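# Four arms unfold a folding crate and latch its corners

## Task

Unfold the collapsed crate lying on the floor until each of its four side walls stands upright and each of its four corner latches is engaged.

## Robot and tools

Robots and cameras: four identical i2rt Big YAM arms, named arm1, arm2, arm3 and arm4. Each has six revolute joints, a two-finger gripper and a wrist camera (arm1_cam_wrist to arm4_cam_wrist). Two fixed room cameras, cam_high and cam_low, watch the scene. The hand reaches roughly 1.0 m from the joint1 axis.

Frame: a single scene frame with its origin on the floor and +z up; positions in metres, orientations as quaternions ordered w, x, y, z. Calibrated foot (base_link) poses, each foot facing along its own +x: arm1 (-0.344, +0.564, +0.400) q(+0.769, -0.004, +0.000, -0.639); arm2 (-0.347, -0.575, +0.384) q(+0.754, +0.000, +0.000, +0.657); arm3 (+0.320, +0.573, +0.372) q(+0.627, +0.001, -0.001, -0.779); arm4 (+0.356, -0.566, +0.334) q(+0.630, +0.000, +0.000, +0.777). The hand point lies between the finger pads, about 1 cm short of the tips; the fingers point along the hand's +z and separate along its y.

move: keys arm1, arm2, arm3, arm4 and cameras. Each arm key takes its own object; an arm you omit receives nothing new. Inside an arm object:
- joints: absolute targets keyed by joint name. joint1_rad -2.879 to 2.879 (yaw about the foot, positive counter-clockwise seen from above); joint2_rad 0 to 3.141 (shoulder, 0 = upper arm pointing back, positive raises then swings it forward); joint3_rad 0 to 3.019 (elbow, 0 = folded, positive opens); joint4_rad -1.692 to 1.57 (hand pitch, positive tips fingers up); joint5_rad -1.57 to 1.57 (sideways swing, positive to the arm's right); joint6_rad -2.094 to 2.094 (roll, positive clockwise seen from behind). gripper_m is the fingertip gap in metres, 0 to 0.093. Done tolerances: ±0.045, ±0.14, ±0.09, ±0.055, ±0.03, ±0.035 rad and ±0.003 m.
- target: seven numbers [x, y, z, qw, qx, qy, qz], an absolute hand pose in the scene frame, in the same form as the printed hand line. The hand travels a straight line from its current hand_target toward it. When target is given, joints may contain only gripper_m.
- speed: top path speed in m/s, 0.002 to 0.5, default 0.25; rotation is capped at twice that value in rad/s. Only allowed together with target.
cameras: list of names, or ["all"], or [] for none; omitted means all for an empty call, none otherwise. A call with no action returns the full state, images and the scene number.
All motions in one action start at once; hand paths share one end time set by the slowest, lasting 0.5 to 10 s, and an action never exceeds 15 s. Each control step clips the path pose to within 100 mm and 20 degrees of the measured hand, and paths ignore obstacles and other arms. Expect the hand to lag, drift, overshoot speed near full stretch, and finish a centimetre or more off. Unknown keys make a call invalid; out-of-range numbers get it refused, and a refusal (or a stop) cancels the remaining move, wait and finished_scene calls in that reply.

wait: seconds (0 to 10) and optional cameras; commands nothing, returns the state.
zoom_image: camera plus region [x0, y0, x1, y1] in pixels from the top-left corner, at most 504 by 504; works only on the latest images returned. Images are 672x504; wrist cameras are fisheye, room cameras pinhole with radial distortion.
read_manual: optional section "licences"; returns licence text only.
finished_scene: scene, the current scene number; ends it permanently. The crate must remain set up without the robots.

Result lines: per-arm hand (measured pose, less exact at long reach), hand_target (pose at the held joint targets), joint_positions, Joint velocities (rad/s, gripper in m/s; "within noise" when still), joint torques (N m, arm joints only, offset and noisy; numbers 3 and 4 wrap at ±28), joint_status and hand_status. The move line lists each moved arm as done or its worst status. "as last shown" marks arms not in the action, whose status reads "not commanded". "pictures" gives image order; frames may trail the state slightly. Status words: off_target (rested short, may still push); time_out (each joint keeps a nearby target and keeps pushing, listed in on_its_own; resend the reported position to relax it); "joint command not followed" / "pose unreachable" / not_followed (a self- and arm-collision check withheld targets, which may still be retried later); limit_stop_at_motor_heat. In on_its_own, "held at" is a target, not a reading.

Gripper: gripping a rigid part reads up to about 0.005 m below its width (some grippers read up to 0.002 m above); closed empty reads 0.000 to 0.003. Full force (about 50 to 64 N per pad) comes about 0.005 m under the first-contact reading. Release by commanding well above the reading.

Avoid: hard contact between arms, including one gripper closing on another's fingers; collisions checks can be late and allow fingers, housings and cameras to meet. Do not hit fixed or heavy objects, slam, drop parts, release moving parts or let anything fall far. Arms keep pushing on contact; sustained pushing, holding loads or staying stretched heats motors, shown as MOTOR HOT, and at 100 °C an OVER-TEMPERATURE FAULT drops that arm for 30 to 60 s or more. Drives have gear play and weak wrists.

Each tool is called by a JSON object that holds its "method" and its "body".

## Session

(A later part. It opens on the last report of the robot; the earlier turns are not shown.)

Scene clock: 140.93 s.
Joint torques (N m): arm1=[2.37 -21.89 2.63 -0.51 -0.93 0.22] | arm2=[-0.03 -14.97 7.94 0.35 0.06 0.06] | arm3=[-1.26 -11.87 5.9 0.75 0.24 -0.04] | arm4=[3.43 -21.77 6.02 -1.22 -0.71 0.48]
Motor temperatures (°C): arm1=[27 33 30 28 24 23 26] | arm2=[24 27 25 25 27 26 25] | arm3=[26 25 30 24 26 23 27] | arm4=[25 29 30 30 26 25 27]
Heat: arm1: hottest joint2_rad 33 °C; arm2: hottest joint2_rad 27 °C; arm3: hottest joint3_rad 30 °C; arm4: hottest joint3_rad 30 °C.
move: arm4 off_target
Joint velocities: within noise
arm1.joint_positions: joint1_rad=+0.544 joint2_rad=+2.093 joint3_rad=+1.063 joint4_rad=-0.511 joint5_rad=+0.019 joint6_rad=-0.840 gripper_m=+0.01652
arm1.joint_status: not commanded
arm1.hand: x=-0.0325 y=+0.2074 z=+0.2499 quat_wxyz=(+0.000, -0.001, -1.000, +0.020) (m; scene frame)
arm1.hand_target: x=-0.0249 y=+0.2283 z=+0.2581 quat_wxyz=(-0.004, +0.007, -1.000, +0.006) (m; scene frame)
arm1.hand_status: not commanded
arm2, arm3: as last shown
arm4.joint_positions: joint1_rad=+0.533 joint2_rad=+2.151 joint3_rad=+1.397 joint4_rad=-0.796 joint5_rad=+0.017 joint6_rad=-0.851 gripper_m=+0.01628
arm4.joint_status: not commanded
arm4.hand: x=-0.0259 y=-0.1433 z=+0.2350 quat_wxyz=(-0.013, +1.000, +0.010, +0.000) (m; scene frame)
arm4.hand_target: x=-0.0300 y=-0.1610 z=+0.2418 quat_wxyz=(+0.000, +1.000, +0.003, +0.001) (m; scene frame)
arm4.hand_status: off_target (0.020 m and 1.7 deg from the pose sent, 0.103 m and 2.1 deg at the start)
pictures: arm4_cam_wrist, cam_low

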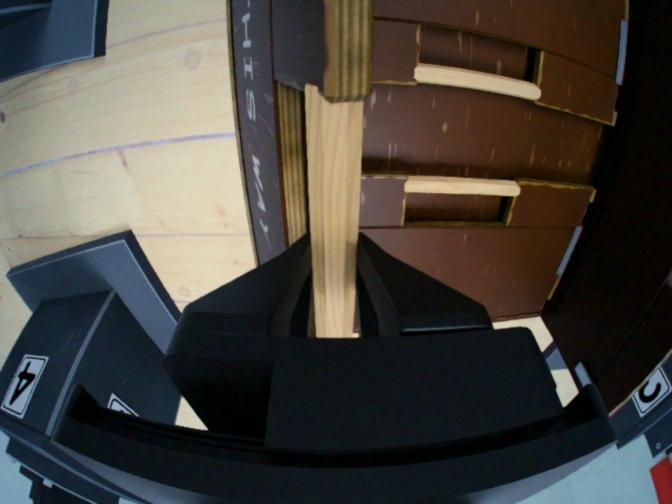

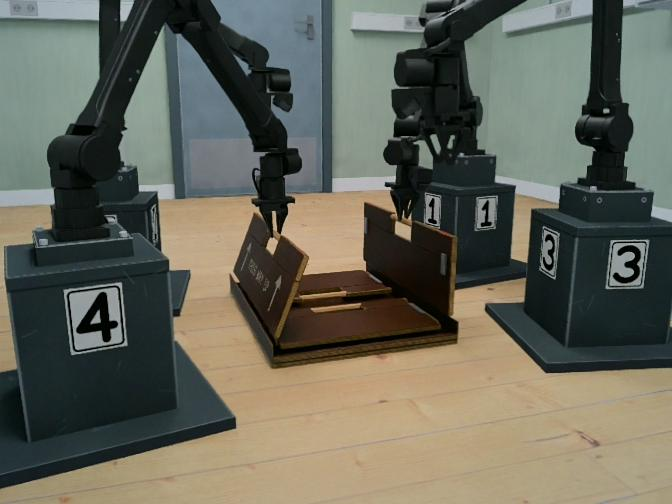

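{"method": "move", "body": {"arm4": {"target": [-0.030, -0.237, 0.258, 0, 1, 0.003, 0], "speed": 0.15}, "arm3": {"target": [0.10, 0.02, 0.30, 0, 0.7071, 0.7071, 0], "speed": 0.3}}}

{"method": "move", "body": {"arm3": {"target": [0.020, 0.0, 0.13, 0, 0.7071, 0.7071, 0], "speed": 0.25}, "cameras": ["arm4_cam_wrist", "arm3_cam_wrist", "arm2_cam_wrist", "cam_low", "cam_high"]}}

Scene clock: 145.67 s.
Joint torques (N m): arm1=[2.55 -21.95 2.8 -0.31 -0.93 0.21] | arm2=[-0.09 -15.03 7.95 0.35 0.06 0.07] | arm3=[-0.56 -16.56 8.66 -0.2 -0.03 -0.03] | arm4=[4.13 -19.66 5.52 -0.98 -1.06 0.5]
Motor temperatures (°C): arm1=[27 33 30 28 24 23 26] | arm2=[24 27 25 25 27 26 25] | arm3=[26 25 30 24 26 23 27] | arm4=[25 30 30 30 26 25 27]
Heat: arm1: hottest joint2_rad 33 °C; arm2: hottest joint2_rad 27 °C; arm3: hottest joint3_rad 30 °C; arm4: hottest joint2_rad 30 °C.
move: arm3 off_target; arm4 off_target
Joint velocities: within noise
arm1: as last shown
arm2.joint_positions: joint1_rad=+0.230 joint2_rad=+1.651 joint3_rad=+1.136 joint4_rad=-1.091 joint5_rad=+0.007 joint6_rad=+0.084 gripper_m=+0.05013
arm2.joint_status: not commanded
arm2.hand: x=-0.3865 y=-0.1335 z=+0.4507 quat_wxyz=(+0.008, +0.711, -0.703, +0.016) (m; scene frame)
arm2.hand_target: x=-0.3873 y=-0.1229 z=+0.4583 quat_wxyz=(+0.000, +0.708, -0.706, +0.007) (m; scene frame)
arm2.hand_status: not commanded
arm3.joint_positions: joint1_rad=-0.159 joint2_rad=+2.130 joint3_rad=+1.467 joint4_rad=-0.909 joint5_rad=+0.000 joint6_rad=-0.369 gripper_m=+0.05012
arm3.joint_status: not commanded
arm3.hand: x=+0.1073 y=+0.0329 z=+0.3034 quat_wxyz=(-0.001, -0.709, -0.705, -0.001) (m; scene frame)
arm3.hand_target: x=+0.1047 y=+0.0223 z=+0.2986 quat_wxyz=(-0.002, -0.705, -0.709, -0.003) (m; scene frame)
arm3.hand_status: off_target (0.015 m and 0.4 deg from the pose sent, 0.319 m and 0.7 deg at the start)
arm4.joint_positions: joint1_rad=+0.626 joint2_rad=+2.024 joint3_rad=+1.221 joint4_rad=-0.749 joint5_rad=+0.030 joint6_rad=-0.749 gripper_m=+0.01633
arm4.joint_status: not commanded
arm4.hand: x=-0.0244 y=-0.2137 z=+0.2530 quat_wxyz=(-0.017, +1.000, +0.006, +0.003) (m; scene frame)
arm4.hand_target: x=-0.0299 y=-0.2358 z=+0.2582 quat_wxyz=(-0.001, +1.000, +0.003, +0.001) (m; scene frame)
arm4.hand_status: off_target (0.025 m and 2.0 deg from the pose sent, 0.097 m and 1.7 deg at the start)
pictures: none

Scene clock: 147.40 s.
Joint torques (N m): arm1=[2.32 -21.95 2.65 -0.24 -0.92 0.24] | arm2=[-0.09 -15.03 7.95 0.34 0.06 0.06] | arm3=[-0.67 -18.67 7.83 0.21 0.11 -0.05] | arm4=[4.07 -19.66 5.52 -0.98 -1.06 0.5]
Motor temperatures (°C): arm1=[27 33 30 28 24 23 26] | arm2=[24 27 25 25 27 26 25] | arm3=[26 25 30 24 26 23 27] | arm4=[25 30 30 30 27 25 27]
Heat: arm1: hottest joint2_rad 33 °C; arm2: hottest joint2_rad 27 °C; arm3: hottest joint3_rad 30 °C; arm4: hottest joint2_rad 30 °C.
move: arm3 off_target
Joint velocities: within noise
arm1, arm2, arm4: as last shown
arm3.joint_positions: joint1_rad=-0.267 joint2_rad=+2.535 joint3_rad=+1.740 joint4_rad=-0.774 joint5_rad=+0.000 joint6_rad=-0.471 gripper_m=+0.05012
arm3.joint_status: not commanded
arm3.hand: x=+0.0238 y=+0.0070 z=+0.1407 quat_wxyz=(-0.001, -0.711, -0.703, +0.000) (m; scene frame)
arm3.hand_target: x=+0.0195 y=+0.0023 z=+0.1299 quat_wxyz=(-0.001, -0.708, -0.706, +0.000) (m; scene frame)
arm3.hand_status: off_target (0.013 m and 0.6 deg from the pose sent, 0.197 m and 0.4 deg at the start)
pictures: arm2_cam_wrist, arm3_cam_wrist, arm4_cam_wrist, cam_high, cam_low

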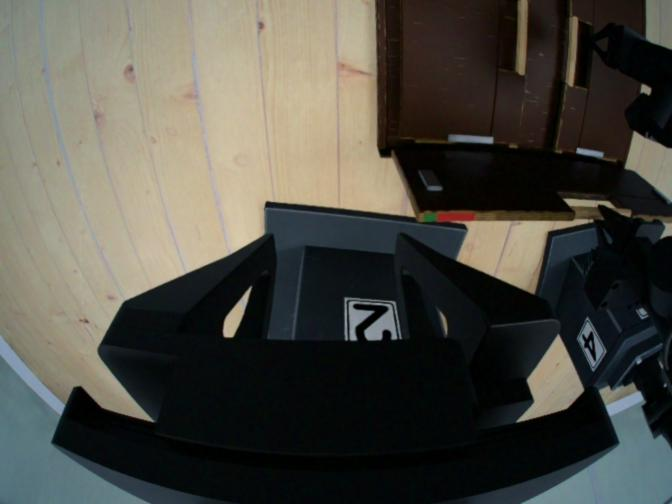

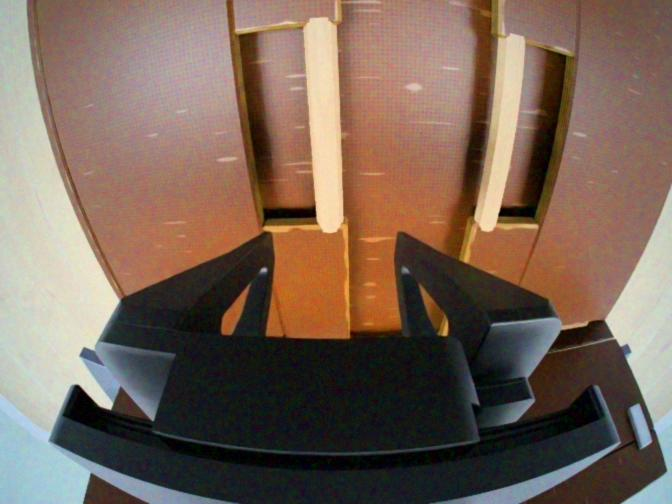

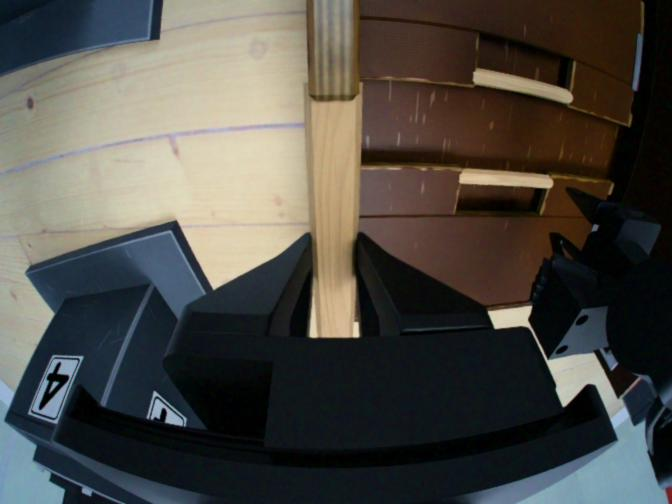

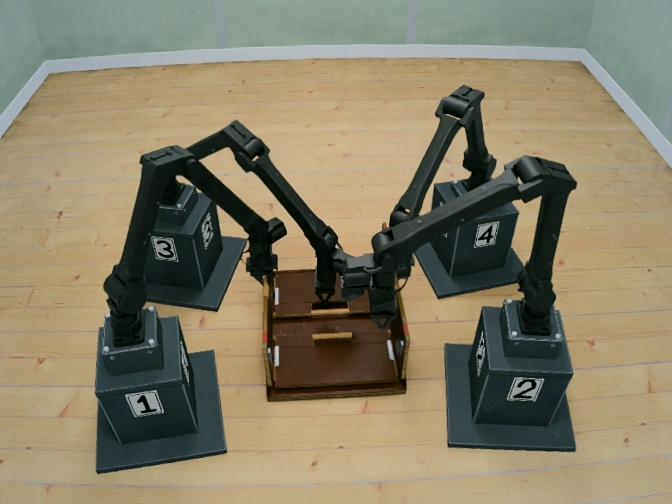

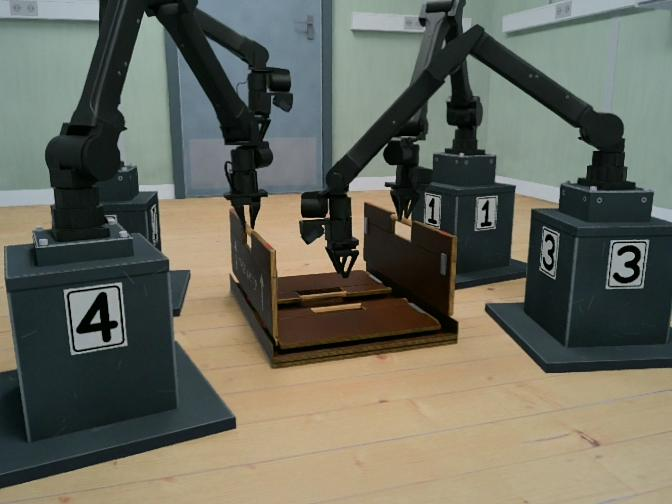

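{"method": "move", "body": {"arm3": {"target": [0.026, -0.007, 0.060, 0, 0.7071, 0.7071, 0], "speed": 0.2}, "cameras": ["arm3_cam_wrist", "cam_low"]}}

{"method": "zoom_image", "body": {"camera": "cam_low", "region": [220, 190, 480, 380]}}

Scene clock: 152.40 s.
Joint torques (N m): arm1=[2.49 -22.01 2.61 -0.23 -0.95 0.18] | arm2=[-0.09 -14.97 7.95 0.35 0.07 0.06] | arm3=[0.79 -19.49 7.2 0.5 0.17 0.1] | arm4=[4.13 -19.66 5.52 -0.96 -1.06 0.51]
Motor temperatures (°C): arm1=[27 34 30 28 24 23 26] | arm2=[24 27 25 25 27 26 25] | arm3=[26 26 30 24 26 23 27] | arm4=[25 30 30 30 27 25 27]
Heat: arm1: hottest joint2_rad 34 °C; arm2: hottest joint2_rad 27 °C; arm3: hottest joint3_rad 30 °C; arm4: hottest joint2_rad 30 °C.
move: arm3 off_target
Joint velocities: within noise
arm1, arm2, arm4: as last shown
arm3.joint_positions: joint1_rad=-0.268 joint2_rad=+2.696 joint3_rad=+1.846 joint4_rad=-0.731 joint5_rad=+0.000 joint6_rad=-0.471 gripper_m=+0.05012
arm3.joint_status: not commanded
arm3.hand: x=+0.0219 y=+0.0051 z=+0.0682 quat_wxyz=(+0.001, -0.711, -0.703, -0.006) (m; scene frame)
arm3.hand_target: x=+0.0250 y=-0.0054 z=+0.0606 quat_wxyz=(+0.000, -0.708, -0.706, +0.000) (m; scene frame)
arm3.hand_status: off_target (0.015 m and 1.0 deg from the pose sent, 0.082 m and 0.6 deg at the start)
pictures: arm3_cam_wrist, cam_low

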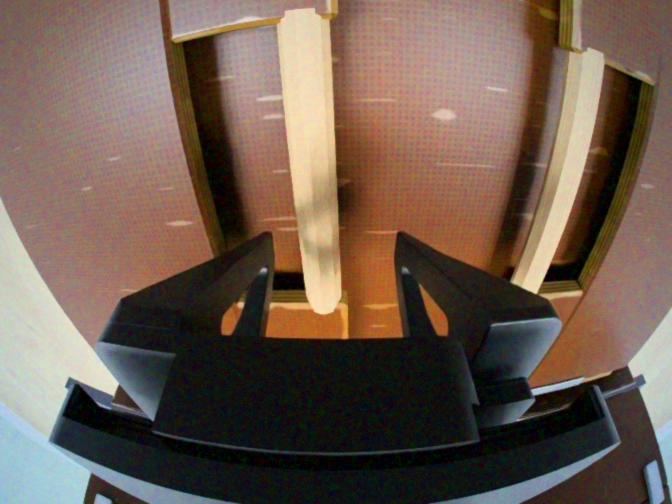

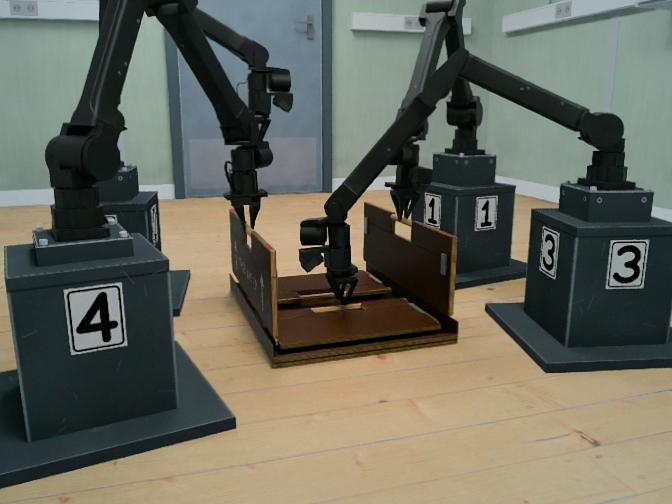

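Scaled by 1.938 from the camera's 672x504 image, which has a finer 960x720 frame.

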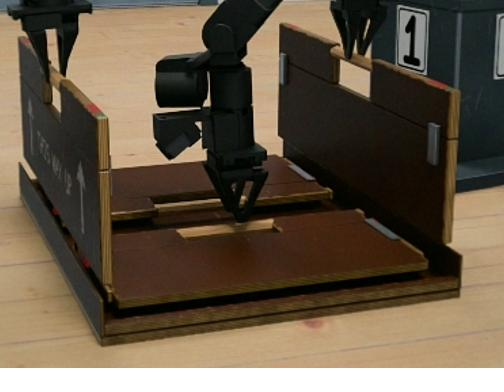

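{"method": "move", "body": {"arm3": {"target": [0.032, -0.011, 0.030, 0, 0.7071, 0.7071, 0], "speed": 0.1}, "cameras": ["arm3_cam_wrist", "cam_low"]}}

{"method": "zoom_image", "body": {"camera": "cam_low", "region": [280, 240, 410, 340]}}

Scene clock: 159.10 s.
Joint torques (N m): arm1=[2.9 -21.6 2.67 -0.23 -0.97 0.24] | arm2=[-0.15 -14.97 7.94 0.36 0.07 0.06] | arm3=[0.44 -18.96 7.21 0.59 0.2 0.14] | arm4=[4.13 -19.6 5.52 -0.98 -1.06 0.5]
Motor temperatures (°C): arm1=[27 34 30 28 24 23 26] | arm2=[24 27 25 25 27 26 25] | arm3=[26 26 30 24 26 23 27] | arm4=[25 31 29 30 27 25 27]
Heat: arm1: hottest joint2_rad 34 °C; arm2: hottest joint2_rad 27 °C; arm3: hottest joint3_rad 30 °C; arm4: hottest joint2_rad 31 °C.
move: arm3 off_target
Joint velocities: within noise
arm1, arm2, arm4: as last shown
arm3.joint_positions: joint1_rad=-0.245 joint2_rad=+2.756 joint3_rad=+1.898 joint4_rad=-0.719 joint5_rad=+0.000 joint6_rad=-0.471 gripper_m=+0.05012
arm3.joint_status: not commanded
arm3.hand: x=+0.0332 y=-0.0056 z=+0.0439 quat_wxyz=(+0.000, -0.703, -0.711, -0.004) (m; scene frame)
arm3.hand_target: x=+0.0370 y=-0.0130 z=+0.0312 quat_wxyz=(+0.000, -0.703, -0.711, +0.001) (m; scene frame)
arm3.hand_status: off_target (0.015 m and 0.7 deg from the pose sent, 0.043 m and 1.0 deg at the start)
pictures: arm3_cam_wrist, cam_low

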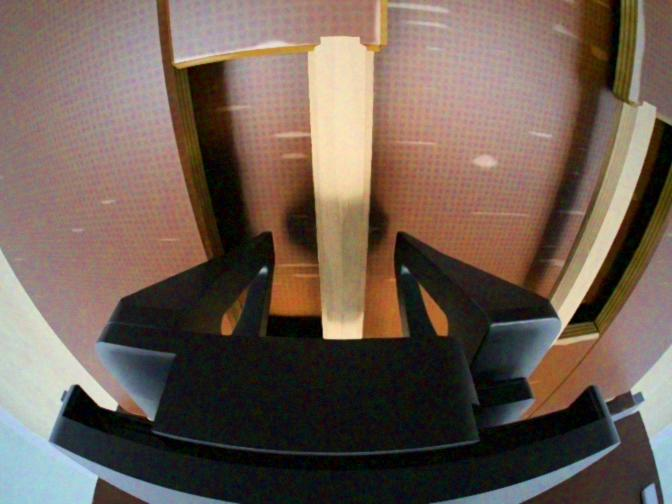

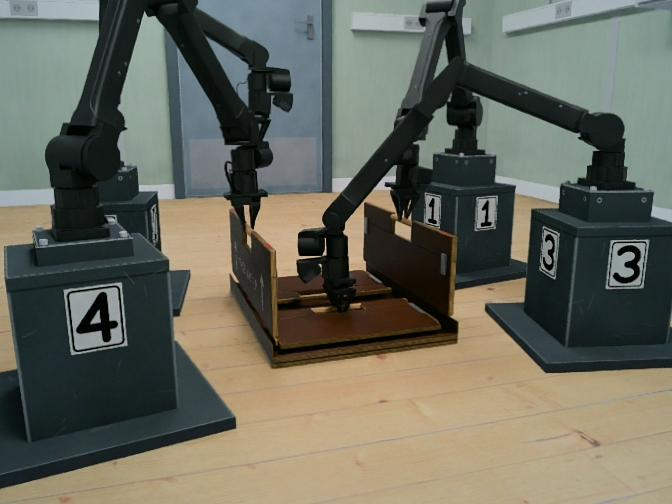

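Scaled by 3.877 from the camera's 672x504 image, which has a finer 960x720 frame.

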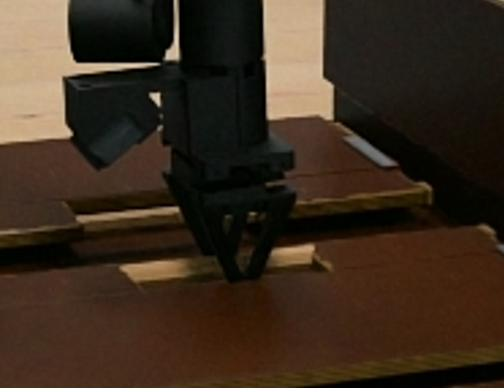

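{"method": "move", "body": {"arm3": {"joints": {"gripper_m": 0.009}}}}

{"method": "move", "body": {"arm3": {"target": [0.037, -0.010, 0.082, 0, 0.7071, 0.7071, 0], "speed": 0.15}, "cameras": ["arm3_cam_wrist", "cam_low"]}}

Scene clock: 165.57 s.
Joint torques (N m): arm1=[2.02 -21.95 2.59 -0.39 -0.97 0.25] | arm2=[-0.03 -14.97 7.94 0.32 0.06 0.06] | arm3=[0.15 -19.43 7.25 0.61 0.18 0.16] | arm4=[4.07 -19.66 5.52 -0.98 -1.06 0.5]
Motor temperatures (°C): arm1=[27 34 30 28 24 23 26] | arm2=[24 27 26 25 27 26 25] | arm3=[26 26 30 24 26 23 27] | arm4=[25 31 29 30 27 25 28]
Heat: arm1: hottest joint2_rad 34 °C; arm2: hottest joint2_rad 27 °C; arm3: hottest joint3_rad 30 °C; arm4: hottest joint2_rad 31 °C.
move: arm3 off_target
Joint velocities: within noise
arm1, arm2, arm4: as last shown
arm3.joint_positions: joint1_rad=-0.251 joint2_rad=+2.756 joint3_rad=+1.898 joint4_rad=-0.719 joint5_rad=-0.004 joint6_rad=-0.481 gripper_m=+0.01662
arm3.joint_status: gripper_m off_target (ended at +0.01665, target +0.00900)
arm3.hand: x=+0.0304 y=-0.0041 z=+0.0439 quat_wxyz=(-0.002, -0.702, -0.712, -0.004) (m; scene frame)
arm3.hand_target: x=+0.0340 y=-0.0115 z=+0.0312 quat_wxyz=(-0.002, -0.703, -0.711, +0.000) (m; scene frame)
arm3.hand_status: not commanded
pictures: none

Scene clock: 166.57 s.
Joint torques (N m): arm1=[2.43 -21.48 2.67 -0.47 -0.95 0.2] | arm2=[-0.09 -15.03 7.97 0.35 0.06 0.07] | arm3=[0.15 -25.17 3.43 -0.66 -0.17 0.35] | arm4=[4.07 -19.66 5.52 -0.98 -1.06 0.5]
Motor temperatures (°C): arm1=[27 34 30 28 24 23 26] | arm2=[24 27 26 25 27 26 25] | arm3=[26 26 30 24 26 23 27] | arm4=[25 31 29 30 27 25 28]
Heat: arm1: hottest joint2_rad 34 °C; arm2: hottest joint2_rad 27 °C; arm3: hottest joint3_rad 30 °C; arm4: hottest joint2_rad 31 °C.
move: arm3 off_target
Joint velocities: within noise
arm1, arm2, arm4: as last shown
arm3.joint_positions: joint1_rad=-0.247 joint2_rad=+2.722 joint3_rad=+1.865 joint4_rad=-0.710 joint5_rad=+0.014 joint6_rad=-0.479 gripper_m=+0.01662
arm3.joint_status: not commanded
arm3.hand: x=+0.0304 y=-0.0035 z=+0.0566 quat_wxyz=(+0.005, -0.701, -0.713, +0.003) (m; scene frame)
arm3.hand_target: x=+0.0361 y=-0.0124 z=+0.0807 quat_wxyz=(+0.001, -0.706, -0.708, +0.005) (m; scene frame)
arm3.hand_status: off_target (0.027 m and 1.2 deg from the pose sent, 0.039 m and 1.0 deg at the start)
pictures: arm3_cam_wrist, cam_low

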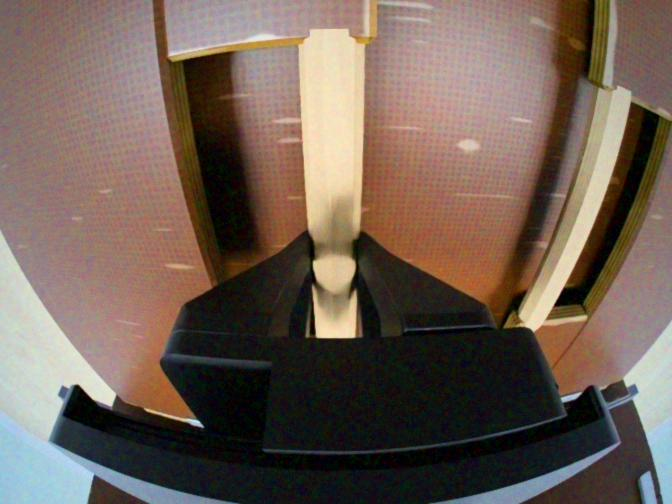

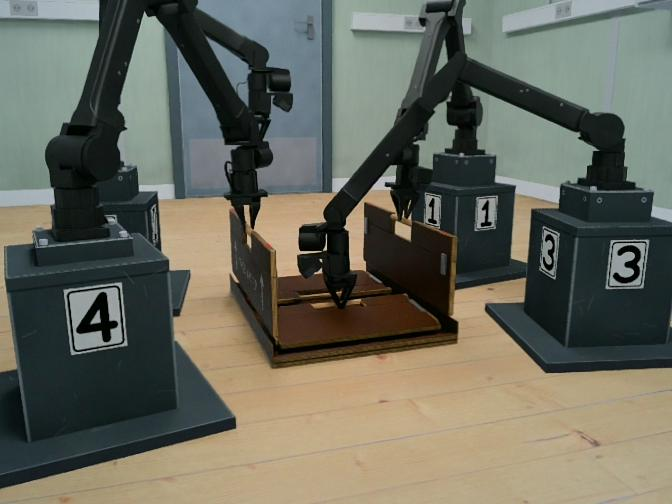

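{"method": "move", "body": {"arm3": {"target": [0.050, -0.010, 0.135, 0, 0.7071, 0.7071, 0], "speed": 0.2}}}

{"method": "move", "body": {"arm3": {"target": [0.095, -0.008, 0.190, 0, 0.7071, 0.7071, 0], "speed": 0.2}}}

{"method": "move", "body": {"arm3": {"target": [0.145, -0.006, 0.228, 0, 0.7071, 0.7071, 0], "speed": 0.2}, "cameras": ["arm3_cam_wrist", "cam_low", "cam_high"]}}

Scene clock: 169.00 s.
Joint torques (N m): arm1=[2.67 -22.12 2.71 -0.13 -0.95 0.25] | arm2=[-0.03 -14.97 7.94 0.34 0.06 0.07] | arm3=[0.26 -25.05 3.71 -0.83 -0.44 0.44] | arm4=[4.13 -19.72 5.52 -0.98 -1.06 0.5]
Motor temperatures (°C): arm1=[27 34 30 27 24 23 26] | arm2=[24 27 26 25 27 26 25] | arm3=[26 26 30 24 26 23 27] | arm4=[25 31 29 30 27 25 28]
Heat: arm1: hottest joint2_rad 34 °C; arm2: hottest joint2_rad 27 °C; arm3: hottest joint3_rad 30 °C; arm4: hottest joint2_rad 31 °C.
move: arm3 off_target
Joint velocities: within noise
arm1, arm2, arm4: as last shown
arm3.joint_positions: joint1_rad=-0.233 joint2_rad=+2.604 joint3_rad=+1.780 joint4_rad=-0.751 joint5_rad=+0.017 joint6_rad=-0.471 gripper_m=+0.01640
arm3.joint_status: not commanded
arm3.hand: x=+0.0403 y=-0.0020 z=+0.1086 quat_wxyz=(+0.008, -0.699, -0.715, +0.000) (m; scene frame)
arm3.hand_target: x=+0.0481 y=-0.0095 z=+0.1337 quat_wxyz=(+0.000, -0.708, -0.706, -0.001) (m; scene frame)
arm3.hand_status: off_target (0.029 m and 1.6 deg from the pose sent, 0.081 m and 1.2 deg at the start)
pictures: none

Scene clock: 170.10 s.
Joint torques (N m): arm1=[2.84 -21.83 2.77 -0.36 -0.99 0.22] | arm2=[-0.09 -15.09 7.95 0.35 0.06 0.06] | arm3=[1.9 -23.65 3.77 -1.06 -0.91 0.56] | arm4=[4.13 -19.66 5.52 -0.98 -1.06 0.5]
Motor temperatures (°C): arm1=[27 34 30 27 24 23 26] | arm2=[24 27 26 25 27 26 25] | arm3=[26 26 30 24 26 23 27] | arm4=[25 31 29 30 27 25 28]
Heat: arm1: hottest joint2_rad 34 °C; arm2: hottest joint2_rad 27 °C; arm3: hottest joint3_rad 30 °C; arm4: hottest joint2_rad 31 °C.
move: arm3 off_target
Joint velocities: within noise
arm1.joint_positions: joint1_rad=+0.544 joint2_rad=+2.093 joint3_rad=+1.063 joint4_rad=-0.511 joint5_rad=+0.019 joint6_rad=-0.840 gripper_m=+0.01652
arm1.joint_status: not commanded
arm1.hand: x=-0.0325 y=+0.2074 z=+0.2499 quat_wxyz=(+0.000, -0.001, -1.000, +0.020) (m; scene frame)
arm1.hand_target: x=-0.0249 y=+0.2283 z=+0.2581 quat_wxyz=(-0.004, +0.007, -1.000, +0.006) (m; scene frame)
arm1.hand_status: not commanded
arm2, arm4: as last shown
arm3.joint_positions: joint1_rad=-0.190 joint2_rad=+2.460 joint3_rad=+1.662 joint4_rad=-0.767 joint5_rad=+0.032 joint6_rad=-0.421 gripper_m=+0.01627
arm3.joint_status: not commanded
arm3.hand: x=+0.0679 y=-0.0003 z=+0.1660 quat_wxyz=(+0.013, -0.702, -0.712, +0.008) (m; scene frame)
arm3.hand_target: x=+0.0931 y=-0.0080 z=+0.1884 quat_wxyz=(+0.001, -0.707, -0.707, +0.000) (m; scene frame)
arm3.hand_status: off_target (0.037 m and 1.9 deg from the pose sent, 0.098 m and 1.6 deg at the start)
pictures: none

Scene clock: 171.23 s.
Joint torques (N m): arm1=[2.9 -21.95 2.58 -0.43 -0.92 0.24] | arm2=[-0.03 -14.97 7.94 0.35 0.06 0.07] | arm3=[2.78 -22.07 4.21 -0.5 -1.19 0.54] | arm4=[4.13 -19.66 5.5 -0.98 -1.06 0.5]
Motor temperatures (°C): arm1=[27 34 30 27 24 23 26] | arm2=[24 27 26 25 27 26 25] | arm3=[26 27 30 24 26 23 27] | arm4=[25 31 29 30 27 25 28]
Heat: arm1: hottest joint2_rad 34 °C; arm2: hottest joint2_rad 27 °C; arm3: hottest joint3_rad 30 °C; arm4: hottest joint2_rad 31 °C.
move: arm3 off_target
Joint velocities: within noise
arm1: as last shown
arm2.joint_positions: joint1_rad=+0.230 joint2_rad=+1.651 joint3_rad=+1.136 joint4_rad=-1.091 joint5_rad=+0.007 joint6_rad=+0.084 gripper_m=+0.05013
arm2.joint_status: not commanded
arm2.hand: x=-0.3865 y=-0.1335 z=+0.4507 quat_wxyz=(+0.008, +0.711, -0.703, +0.016) (m; scene frame)
arm2.hand_target: x=-0.3873 y=-0.1229 z=+0.4583 quat_wxyz=(+0.000, +0.708, -0.706, +0.007) (m; scene frame)
arm2.hand_status: not commanded
arm3.joint_positions: joint1_rad=-0.124 joint2_rad=+2.337 joint3_rad=+1.572 joint4_rad=-0.800 joint5_rad=+0.039 joint6_rad=-0.344 gripper_m=+0.01627
arm3.joint_status: not commanded
arm3.hand: x=+0.1108 y=+0.0007 z=+0.2147 quat_wxyz=(+0.015, -0.705, -0.709, +0.010) (m; scene frame)
arm3.hand_target: x=+0.1437 y=-0.0068 z=+0.2278 quat_wxyz=(+0.000, -0.706, -0.708, +0.000) (m; scene frame)
arm3.hand_status: off_target (0.037 m and 2.1 deg from the pose sent, 0.099 m and 1.9 deg at the start)
arm4.joint_positions: joint1_rad=+0.626 joint2_rad=+2.024 joint3_rad=+1.221 joint4_rad=-0.749 joint5_rad=+0.030 joint6_rad=-0.749 gripper_m=+0.01633
arm4.joint_status: not commanded
arm4.hand: x=-0.0244 y=-0.2137 z=+0.2530 quat_wxyz=(-0.017, +1.000, +0.006, +0.003) (m; scene frame)
arm4.hand_target: x=-0.0299 y=-0.2358 z=+0.2582 quat_wxyz=(-0.001, +1.000, +0.003, +0.001) (m; scene frame)
arm4.hand_status: not commanded
pictures: arm3_cam_wrist, cam_high, cam_low

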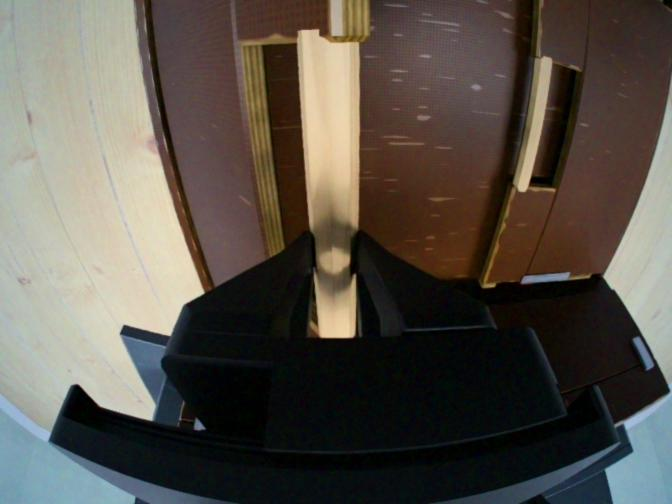

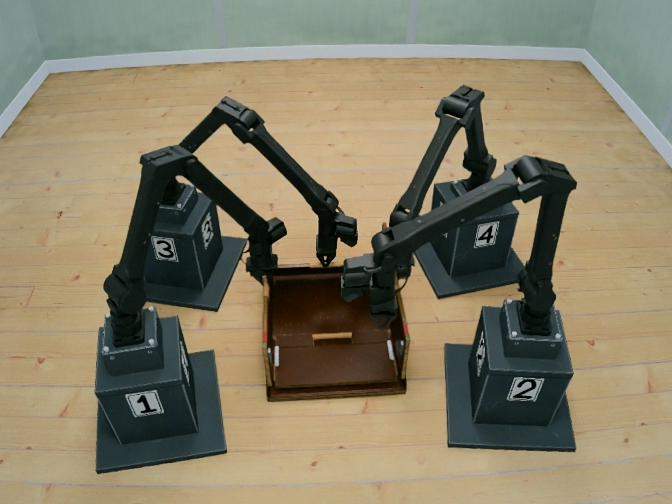

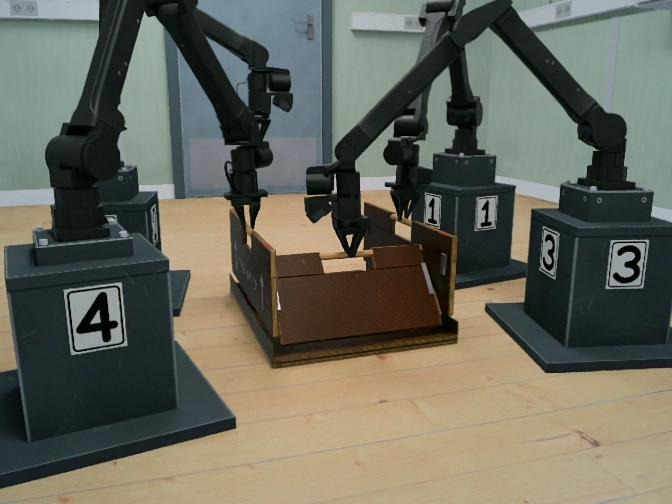

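{"method": "move", "body": {"arm3": {"target": [0.195, -0.007, 0.254, 0, 0.7071, 0.7071, 0], "speed": 0.2}}}

{"method": "move", "body": {"arm3": {"target": [0.235, -0.007, 0.266, 0, 0.7071, 0.7071, 0], "speed": 0.12}, "cameras": ["arm3_cam_wrist", "cam_low", "cam_high"]}}

{"method": "zoom_image", "body": {"camera": "cam_low", "region": [220, 190, 480, 380]}}

Scene clock: 174.73 s.
Joint torques (N m): arm1=[2.2 -21.83 2.71 -0.25 -0.99 0.22] | arm2=[-0.09 -15.03 7.94 0.34 0.06 0.06] | arm3=[2.73 -20.13 4.83 0.36 -1.18 0.51] | arm4=[4.13 -19.66 5.52 -0.98 -1.06 0.5]
Motor temperatures (°C): arm1=[27 34 30 27 25 23 26] | arm2=[24 27 26 25 27 26 25] | arm3=[26 27 30 24 26 23 27] | arm4=[25 31 29 30 28 25 28]
Heat: arm1: hottest joint2_rad 34 °C; arm2: hottest joint2_rad 27 °C; arm3: hottest joint3_rad 30 °C; arm4: hottest joint2_rad 31 °C.
move: arm3 off_target
Joint velocities: within noise
arm1, arm2, arm4: as last shown
arm3.joint_positions: joint1_rad=-0.037 joint2_rad=+2.249 joint3_rad=+1.513 joint4_rad=-0.851 joint5_rad=+0.040 joint6_rad=-0.258 gripper_m=+0.01593
arm3.joint_status: not commanded
arm3.hand: x=+0.1659 y=+0.0026 z=+0.2494 quat_wxyz=(+0.020, -0.705, -0.709, +0.002) (m; scene frame)
arm3.hand_target: x=+0.1943 y=-0.0048 z=+0.2539 quat_wxyz=(+0.003, -0.707, -0.707, -0.004) (m; scene frame)
arm3.hand_status: off_target (0.031 m and 2.4 deg from the pose sent, 0.093 m and 2.1 deg at the start)
pictures: none

Scene clock: 175.87 s.
Joint torques (N m): arm1=[2.14 -21.71 2.73 -0.5 -0.96 0.25] | arm2=[-0.03 -15.03 7.95 0.35 0.07 0.06] | arm3=[3.08 -19.49 5.19 0.88 -1.19 0.48] | arm4=[4.13 -19.66 5.52 -0.98 -1.06 0.5]
Motor temperatures (°C): arm1=[27 34 30 27 25 23 26] | arm2=[24 27 26 25 27 26 25] | arm3=[26 27 30 24 27 23 27] | arm4=[25 31 29 30 28 25 28]
Heat: arm1: hottest joint2_rad 34 °C; arm2: hottest joint2_rad 27 °C; arm3: hottest joint3_rad 30 °C; arm4: hottest joint2_rad 31 °C.
move: arm3 off_target
Joint velocities: within noise
arm1, arm2, arm4: as last shown
arm3.joint_positions: joint1_rad=+0.025 joint2_rad=+2.211 joint3_rad=+1.480 joint4_rad=-0.860 joint5_rad=+0.040 joint6_rad=-0.186 gripper_m=+0.01573
arm3.joint_status: not commanded
arm3.hand: x=+0.2030 y=+0.0039 z=+0.2618 quat_wxyz=(+0.021, -0.708, -0.705, +0.002) (m; scene frame)
arm3.hand_target: x=+0.2336 y=-0.0062 z=+0.2657 quat_wxyz=(+0.001, -0.707, -0.707, +0.000) (m; scene frame)
arm3.hand_status: off_target (0.034 m and 2.5 deg from the pose sent, 0.072 m and 2.4 deg at the start)
pictures: arm3_cam_wrist, cam_high, cam_low

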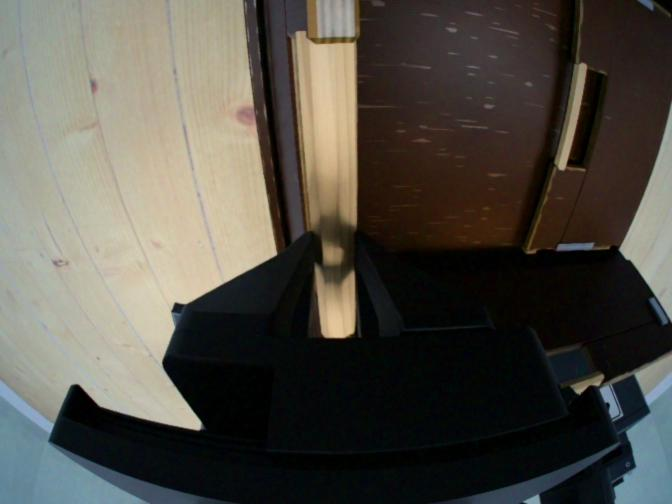

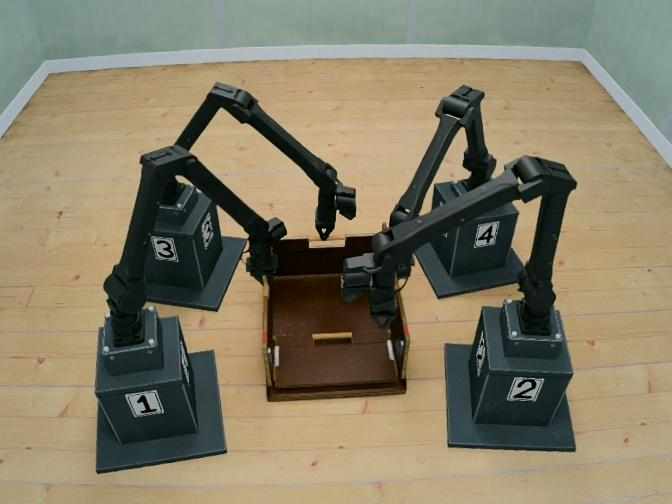

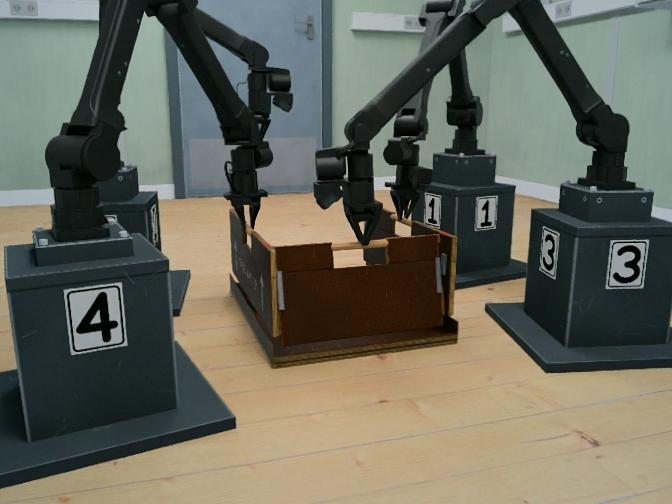

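Scaled by 1.938 from the camera's 672x504 image, which has a finer 960x720 frame.

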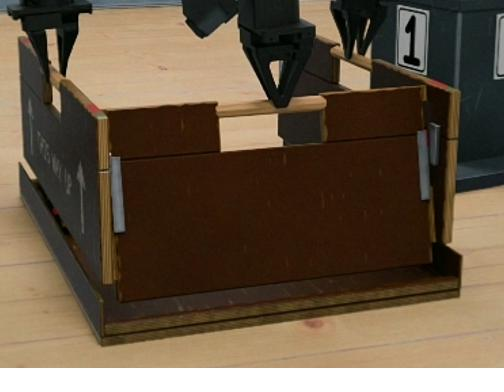

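{"method": "move", "body": {"arm3": {"target": [0.270, -0.007, 0.266, 0, 0.7071, 0.7071, 0], "speed": 0.1}, "arm2": {"target": [-0.12, -0.03, 0.32, 0, 0.7071, -0.7071, 0], "speed": 0.25}, "cameras": ["arm3_cam_wrist", "cam_low"]}}

{"method": "move", "body": {"arm2": {"target": [-0.09, 0.0, 0.13, 0, 0.7071, -0.7071, 0], "speed": 0.25}, "arm3": {"target": [0.290, -0.007, 0.264, 0, 0.7071, 0.7071, 0], "speed": 0.1}, "cameras": ["arm2_cam_wrist", "arm3_cam_wrist", "cam_low", "cam_high"]}}

{"method": "zoom_image", "body": {"camera": "cam_low", "region": [220, 190, 480, 380]}}

Scene clock: 181.03 s.
Joint torques (N m): arm1=[2.78 -21.77 2.73 -0.29 -0.95 0.22] | arm2=[0.73 -20.72 8.44 0.08 -0.16 -0.15] | arm3=[5.13 -19.08 4.78 1.14 -1.49 0.57] | arm4=[4.13 -19.66 5.52 -0.98 -1.06 0.5]
Motor temperatures (°C): arm1=[27 34 30 27 25 23 26] | arm2=[24 27 26 25 27 26 25] | arm3=[26 28 30 24 27 23 28] | arm4=[25 32 29 30 28 25 28]
Heat: arm1: hottest joint2_rad 34 °C; arm2: hottest joint2_rad 27 °C; arm3: hottest joint3_rad 30 °C; arm4: hottest joint2_rad 32 °C.
move: arm2 off_target; arm3 off_target
Joint velocities: within noise
arm1, arm4: as last shown
arm1.hand_target: x=-0.0249 y=+0.2283 z=+0.2580 quat_wxyz=(-0.004, +0.007, -1.000, +0.006) (m; scene frame)
arm2.joint_positions: joint1_rad=-0.261 joint2_rad=+2.136 joint3_rad=+1.463 joint4_rad=-0.926 joint5_rad=-0.004 joint6_rad=-0.380 gripper_m=+0.05013
arm2.joint_status: not commanded
arm2.hand: x=-0.1249 y=-0.0461 z=+0.3124 quat_wxyz=(+0.013, +0.701, -0.713, +0.004) (m; scene frame)
arm2.hand_target: x=-0.1227 y=-0.0297 z=+0.3199 quat_wxyz=(+0.002, +0.706, -0.708, -0.003) (m; scene frame)
arm2.hand_status: off_target (0.018 m and 1.9 deg from the pose sent, 0.314 m and 2.2 deg at the start)
arm3.joint_positions: joint1_rad=+0.054 joint2_rad=+2.200 joint3_rad=+1.467 joint4_rad=-0.860 joint5_rad=+0.049 joint6_rad=-0.140 gripper_m=+0.01560
arm3.joint_status: not commanded
arm3.hand: x=+0.2187 y=+0.0045 z=+0.2645 quat_wxyz=(+0.026, -0.714, -0.699, +0.004) (m; scene frame)
arm3.hand_target: x=+0.2682 y=-0.0047 z=+0.2660 quat_wxyz=(+0.002, -0.706, -0.708, -0.001) (m; scene frame)
arm3.hand_status: off_target (0.053 m and 3.2 deg from the pose sent, 0.068 m and 2.5 deg at the start)
pictures: arm3_cam_wrist, cam_low

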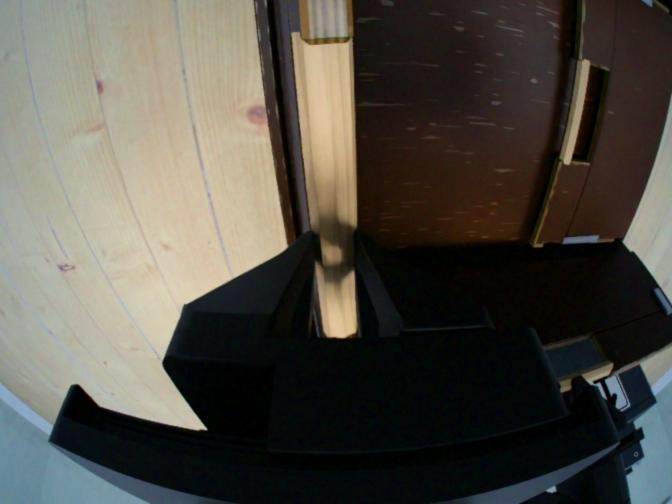

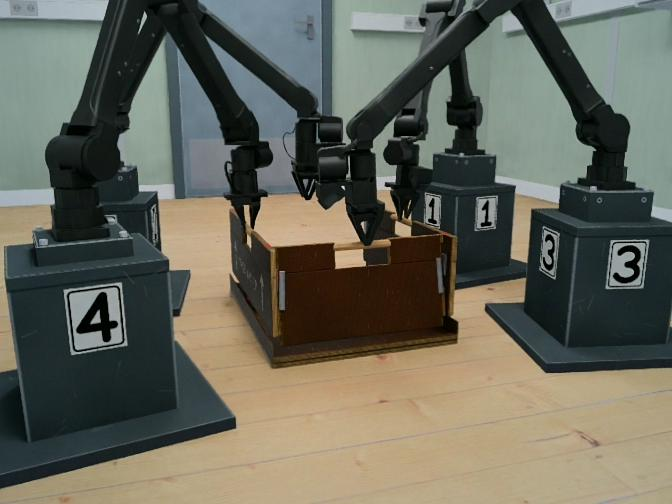

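Scene clock: 182.77 s.
Joint torques (N m): arm1=[2.37 -21.83 2.76 -0.32 -0.97 0.22] | arm2=[-0.21 -23.88 7.1 0.53 0.07 -0.14] | arm3=[3.78 -18.37 5.52 1.58 -1.3 0.37] | arm4=[4.13 -19.66 5.52 -0.98 -1.06 0.5]
Motor temperatures (°C): arm1=[27 34 30 27 25 23 26] | arm2=[24 27 26 25 27 26 25] | arm3=[26 28 30 24 27 23 28] | arm4=[25 32 29 30 28 25 28]
Heat: arm1: hottest joint2_rad 34 °C; arm2: hottest joint2_rad 27 °C; arm3: hottest joint3_rad 30 °C; arm4: hottest joint2_rad 32 °C.
move: arm2 off_target; arm3 off_target
Joint velocities: within noise
arm1, arm4: as last shown
arm1.hand_target: x=-0.0249 y=+0.2284 z=+0.2580 quat_wxyz=(-0.004, +0.007, -1.000, +0.006) (m; scene frame)
arm2.joint_positions: joint1_rad=-0.286 joint2_rad=+2.561 joint3_rad=+1.679 joint4_rad=-0.728 joint5_rad=-0.004 joint6_rad=-0.410 gripper_m=+0.05013
arm2.joint_status: not commanded
arm2.hand: x=-0.0974 y=-0.0194 z=+0.1233 quat_wxyz=(+0.018, +0.703, -0.711, +0.005) (m; scene frame)
arm2.hand_target: x=-0.0865 y=-0.0041 z=+0.1299 quat_wxyz=(+0.001, +0.704, -0.710, +0.000) (m; scene frame)
arm2.hand_status: off_target (0.022 m and 2.3 deg from the pose sent, 0.191 m and 1.9 deg at the start)
arm3.joint_positions: joint1_rad=+0.109 joint2_rad=+2.185 joint3_rad=+1.452 joint4_rad=-0.865 joint5_rad=+0.043 joint6_rad=-0.088 gripper_m=+0.01403
arm3.joint_status: not commanded
arm3.hand: x=+0.2518 y=+0.0049 z=+0.2688 quat_wxyz=(+0.024, -0.713, -0.701, +0.002) (m; scene frame)
arm3.hand_target: x=+0.2888 y=-0.0058 z=+0.2651 quat_wxyz=(+0.001, -0.707, -0.708, +0.000) (m; scene frame)
arm3.hand_status: off_target (0.040 m and 3.0 deg from the pose sent, 0.072 m and 3.2 deg at the start)
pictures: arm2_cam_wrist, arm3_cam_wrist, cam_high, cam_low

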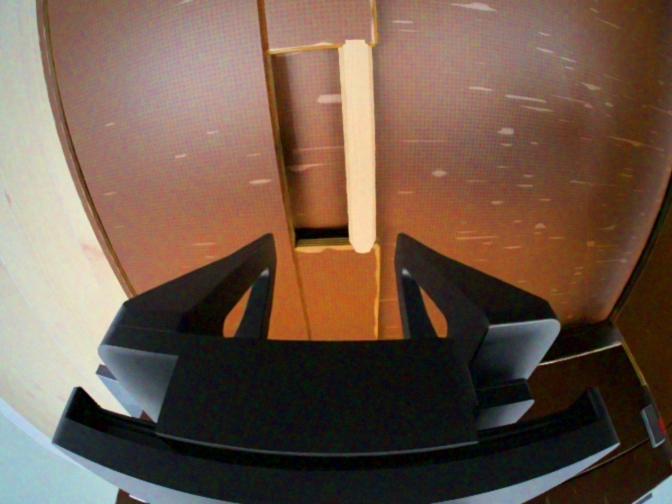

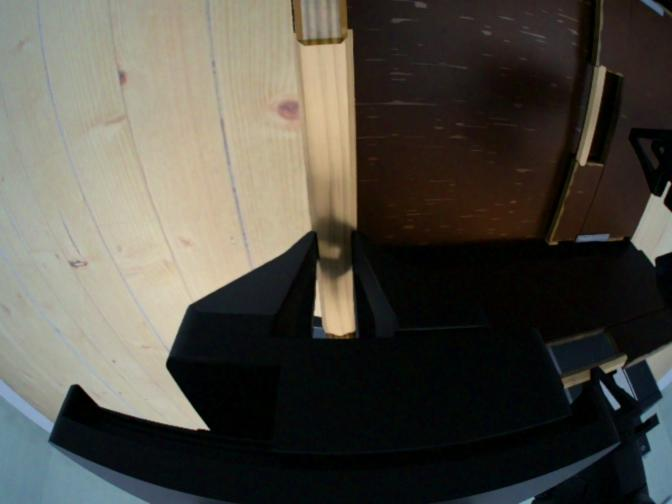

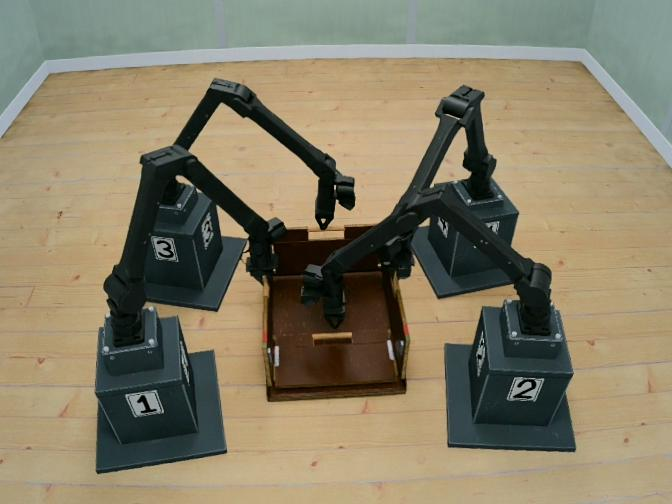

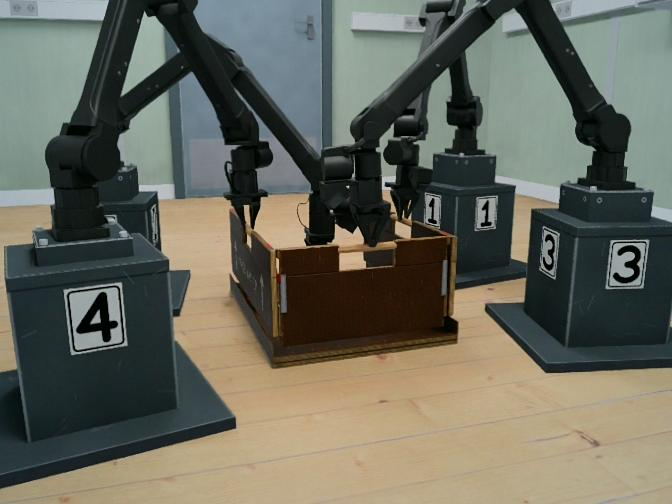

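Scaled by 1.938 from the camera's 672x504 image, which has a finer 960x720 frame.

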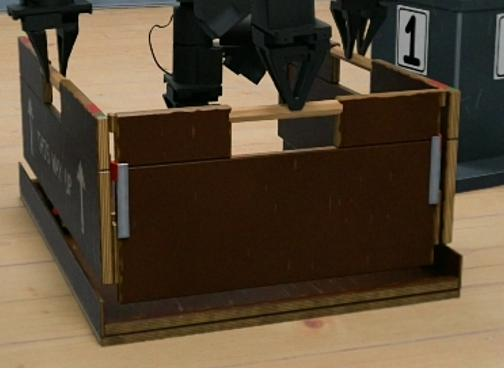

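{"method": "move", "body": {"arm2": {"target": [-0.076, 0.005, 0.075, -0.016, 0.709, -0.705, -0.004], "speed": 0.15}, "cameras": ["arm2_cam_wrist", "arm3_cam_wrist"]}}

{"method": "zoom_image", "body": {"camera": "arm3_cam_wrist", "region": [480, 200, 672, 420]}}

Scene clock: 190.67 s.
Joint torques (N m): arm1=[2.55 -22.07 2.63 -0.39 -0.95 0.31] | arm2=[-0.79 -24.35 6.72 0.72 0.09 -0.13] | arm3=[4.07 -18.32 5.5 1.52 -1.28 0.41] | arm4=[4.13 -19.66 5.52 -0.98 -1.06 0.5]
Motor temperatures (°C): arm1=[27 34 29 27 25 23 26] | arm2=[24 28 26 25 27 26 25] | arm3=[26 27 30 24 28 23 28] | arm4=[25 32 29 30 28 25 28]
Heat: arm1: hottest joint2_rad 34 °C; arm2: hottest joint2_rad 28 °C; arm3: hottest joint3_rad 30 °C; arm4: hottest joint2_rad 32 °C.
move: arm2 off_target
Joint velocities: within noise
arm1, arm3, arm4: as last shown
arm2.joint_positions: joint1_rad=-0.284 joint2_rad=+2.687 joint3_rad=+1.760 joint4_rad=-0.657 joint5_rad=+0.001 joint6_rad=-0.430 gripper_m=+0.05013
arm2.joint_status: not commanded
arm2.hand: x=-0.0937 y=-0.0109 z=+0.0671 quat_wxyz=(+0.005, +0.711, -0.703, +0.003) (m; scene frame)
arm2.hand_target: x=-0.0800 y=+0.0055 z=+0.0753 quat_wxyz=(-0.016, +0.711, -0.703, -0.004) (m; scene frame)
arm2.hand_status: off_target (0.025 m and 2.6 deg from the pose sent, 0.058 m and 4.2 deg at the start)
pictures: arm2_cam_wrist, arm3_cam_wrist

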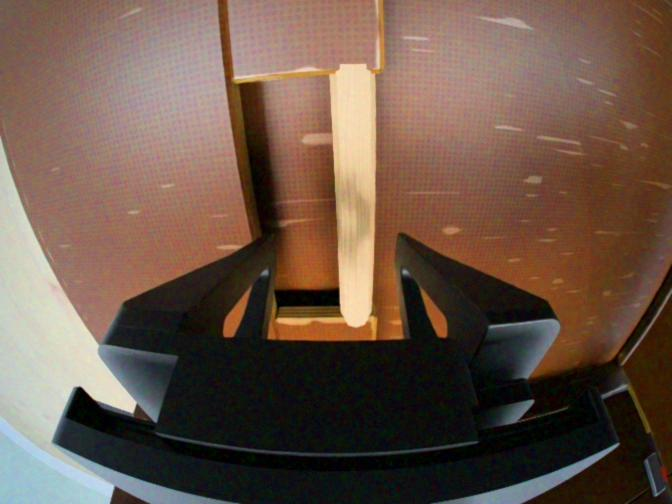

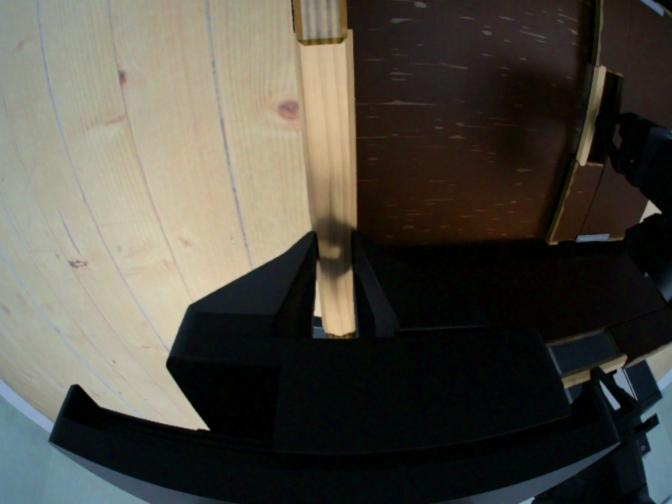

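Scaled by 2.291 from the camera's 672x504 image, which has a finer 960x720 frame.

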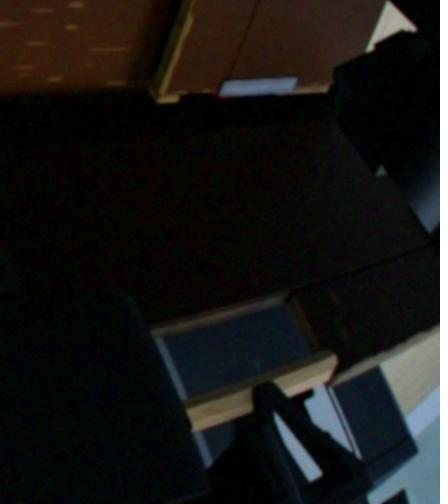

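{"method": "move", "body": {"arm2": {"target": [-0.066, 0.004, 0.050, -0.014, 0.709, -0.705, -0.004], "speed": 0.1}, "cameras": ["arm2_cam_wrist"]}}

Scene clock: 193.33 s.
Joint torques (N m): arm1=[2.67 -21.3 2.69 -0.32 -0.95 0.21] | arm2=[-0.32 -24.23 6.8 0.59 -0.04 -0.13] | arm3=[3.49 -18.67 5.53 1.59 -1.29 0.39] | arm4=[4.13 -19.66 5.52 -0.98 -1.06 0.5]
Motor temperatures (°C): arm1=[27 34 29 27 25 23 26] | arm2=[24 28 26 25 27 26 25] | arm3=[26 27 30 24 28 23 28] | arm4=[25 32 29 30 28 25 28]
Heat: arm1: hottest joint2_rad 34 °C; arm2: hottest joint2_rad 28 °C; arm3: hottest joint3_rad 30 °C; arm4: hottest joint2_rad 32 °C.
move: arm2 off_target
Joint velocities: within noise
arm1, arm3, arm4: as last shown
arm2.joint_positions: joint1_rad=-0.315 joint2_rad=+2.743 joint3_rad=+1.820 joint4_rad=-0.653 joint5_rad=+0.001 joint6_rad=-0.447 gripper_m=+0.05013
arm2.joint_status: not commanded
arm2.hand: x=-0.0729 y=-0.0115 z=+0.0466 quat_wxyz=(+0.002, +0.706, -0.708, +0.001) (m; scene frame)
arm2.hand_target: x=-0.0637 y=+0.0024 z=+0.0504 quat_wxyz=(-0.014, +0.708, -0.706, -0.004) (m; scene frame)
arm2.hand_status: off_target (0.017 m and 2.0 deg from the pose sent, 0.036 m and 2.4 deg at the start)
pictures: arm2_cam_wrist

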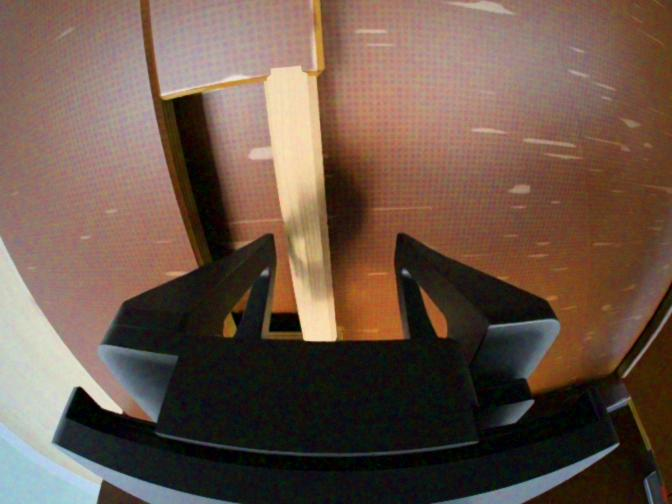

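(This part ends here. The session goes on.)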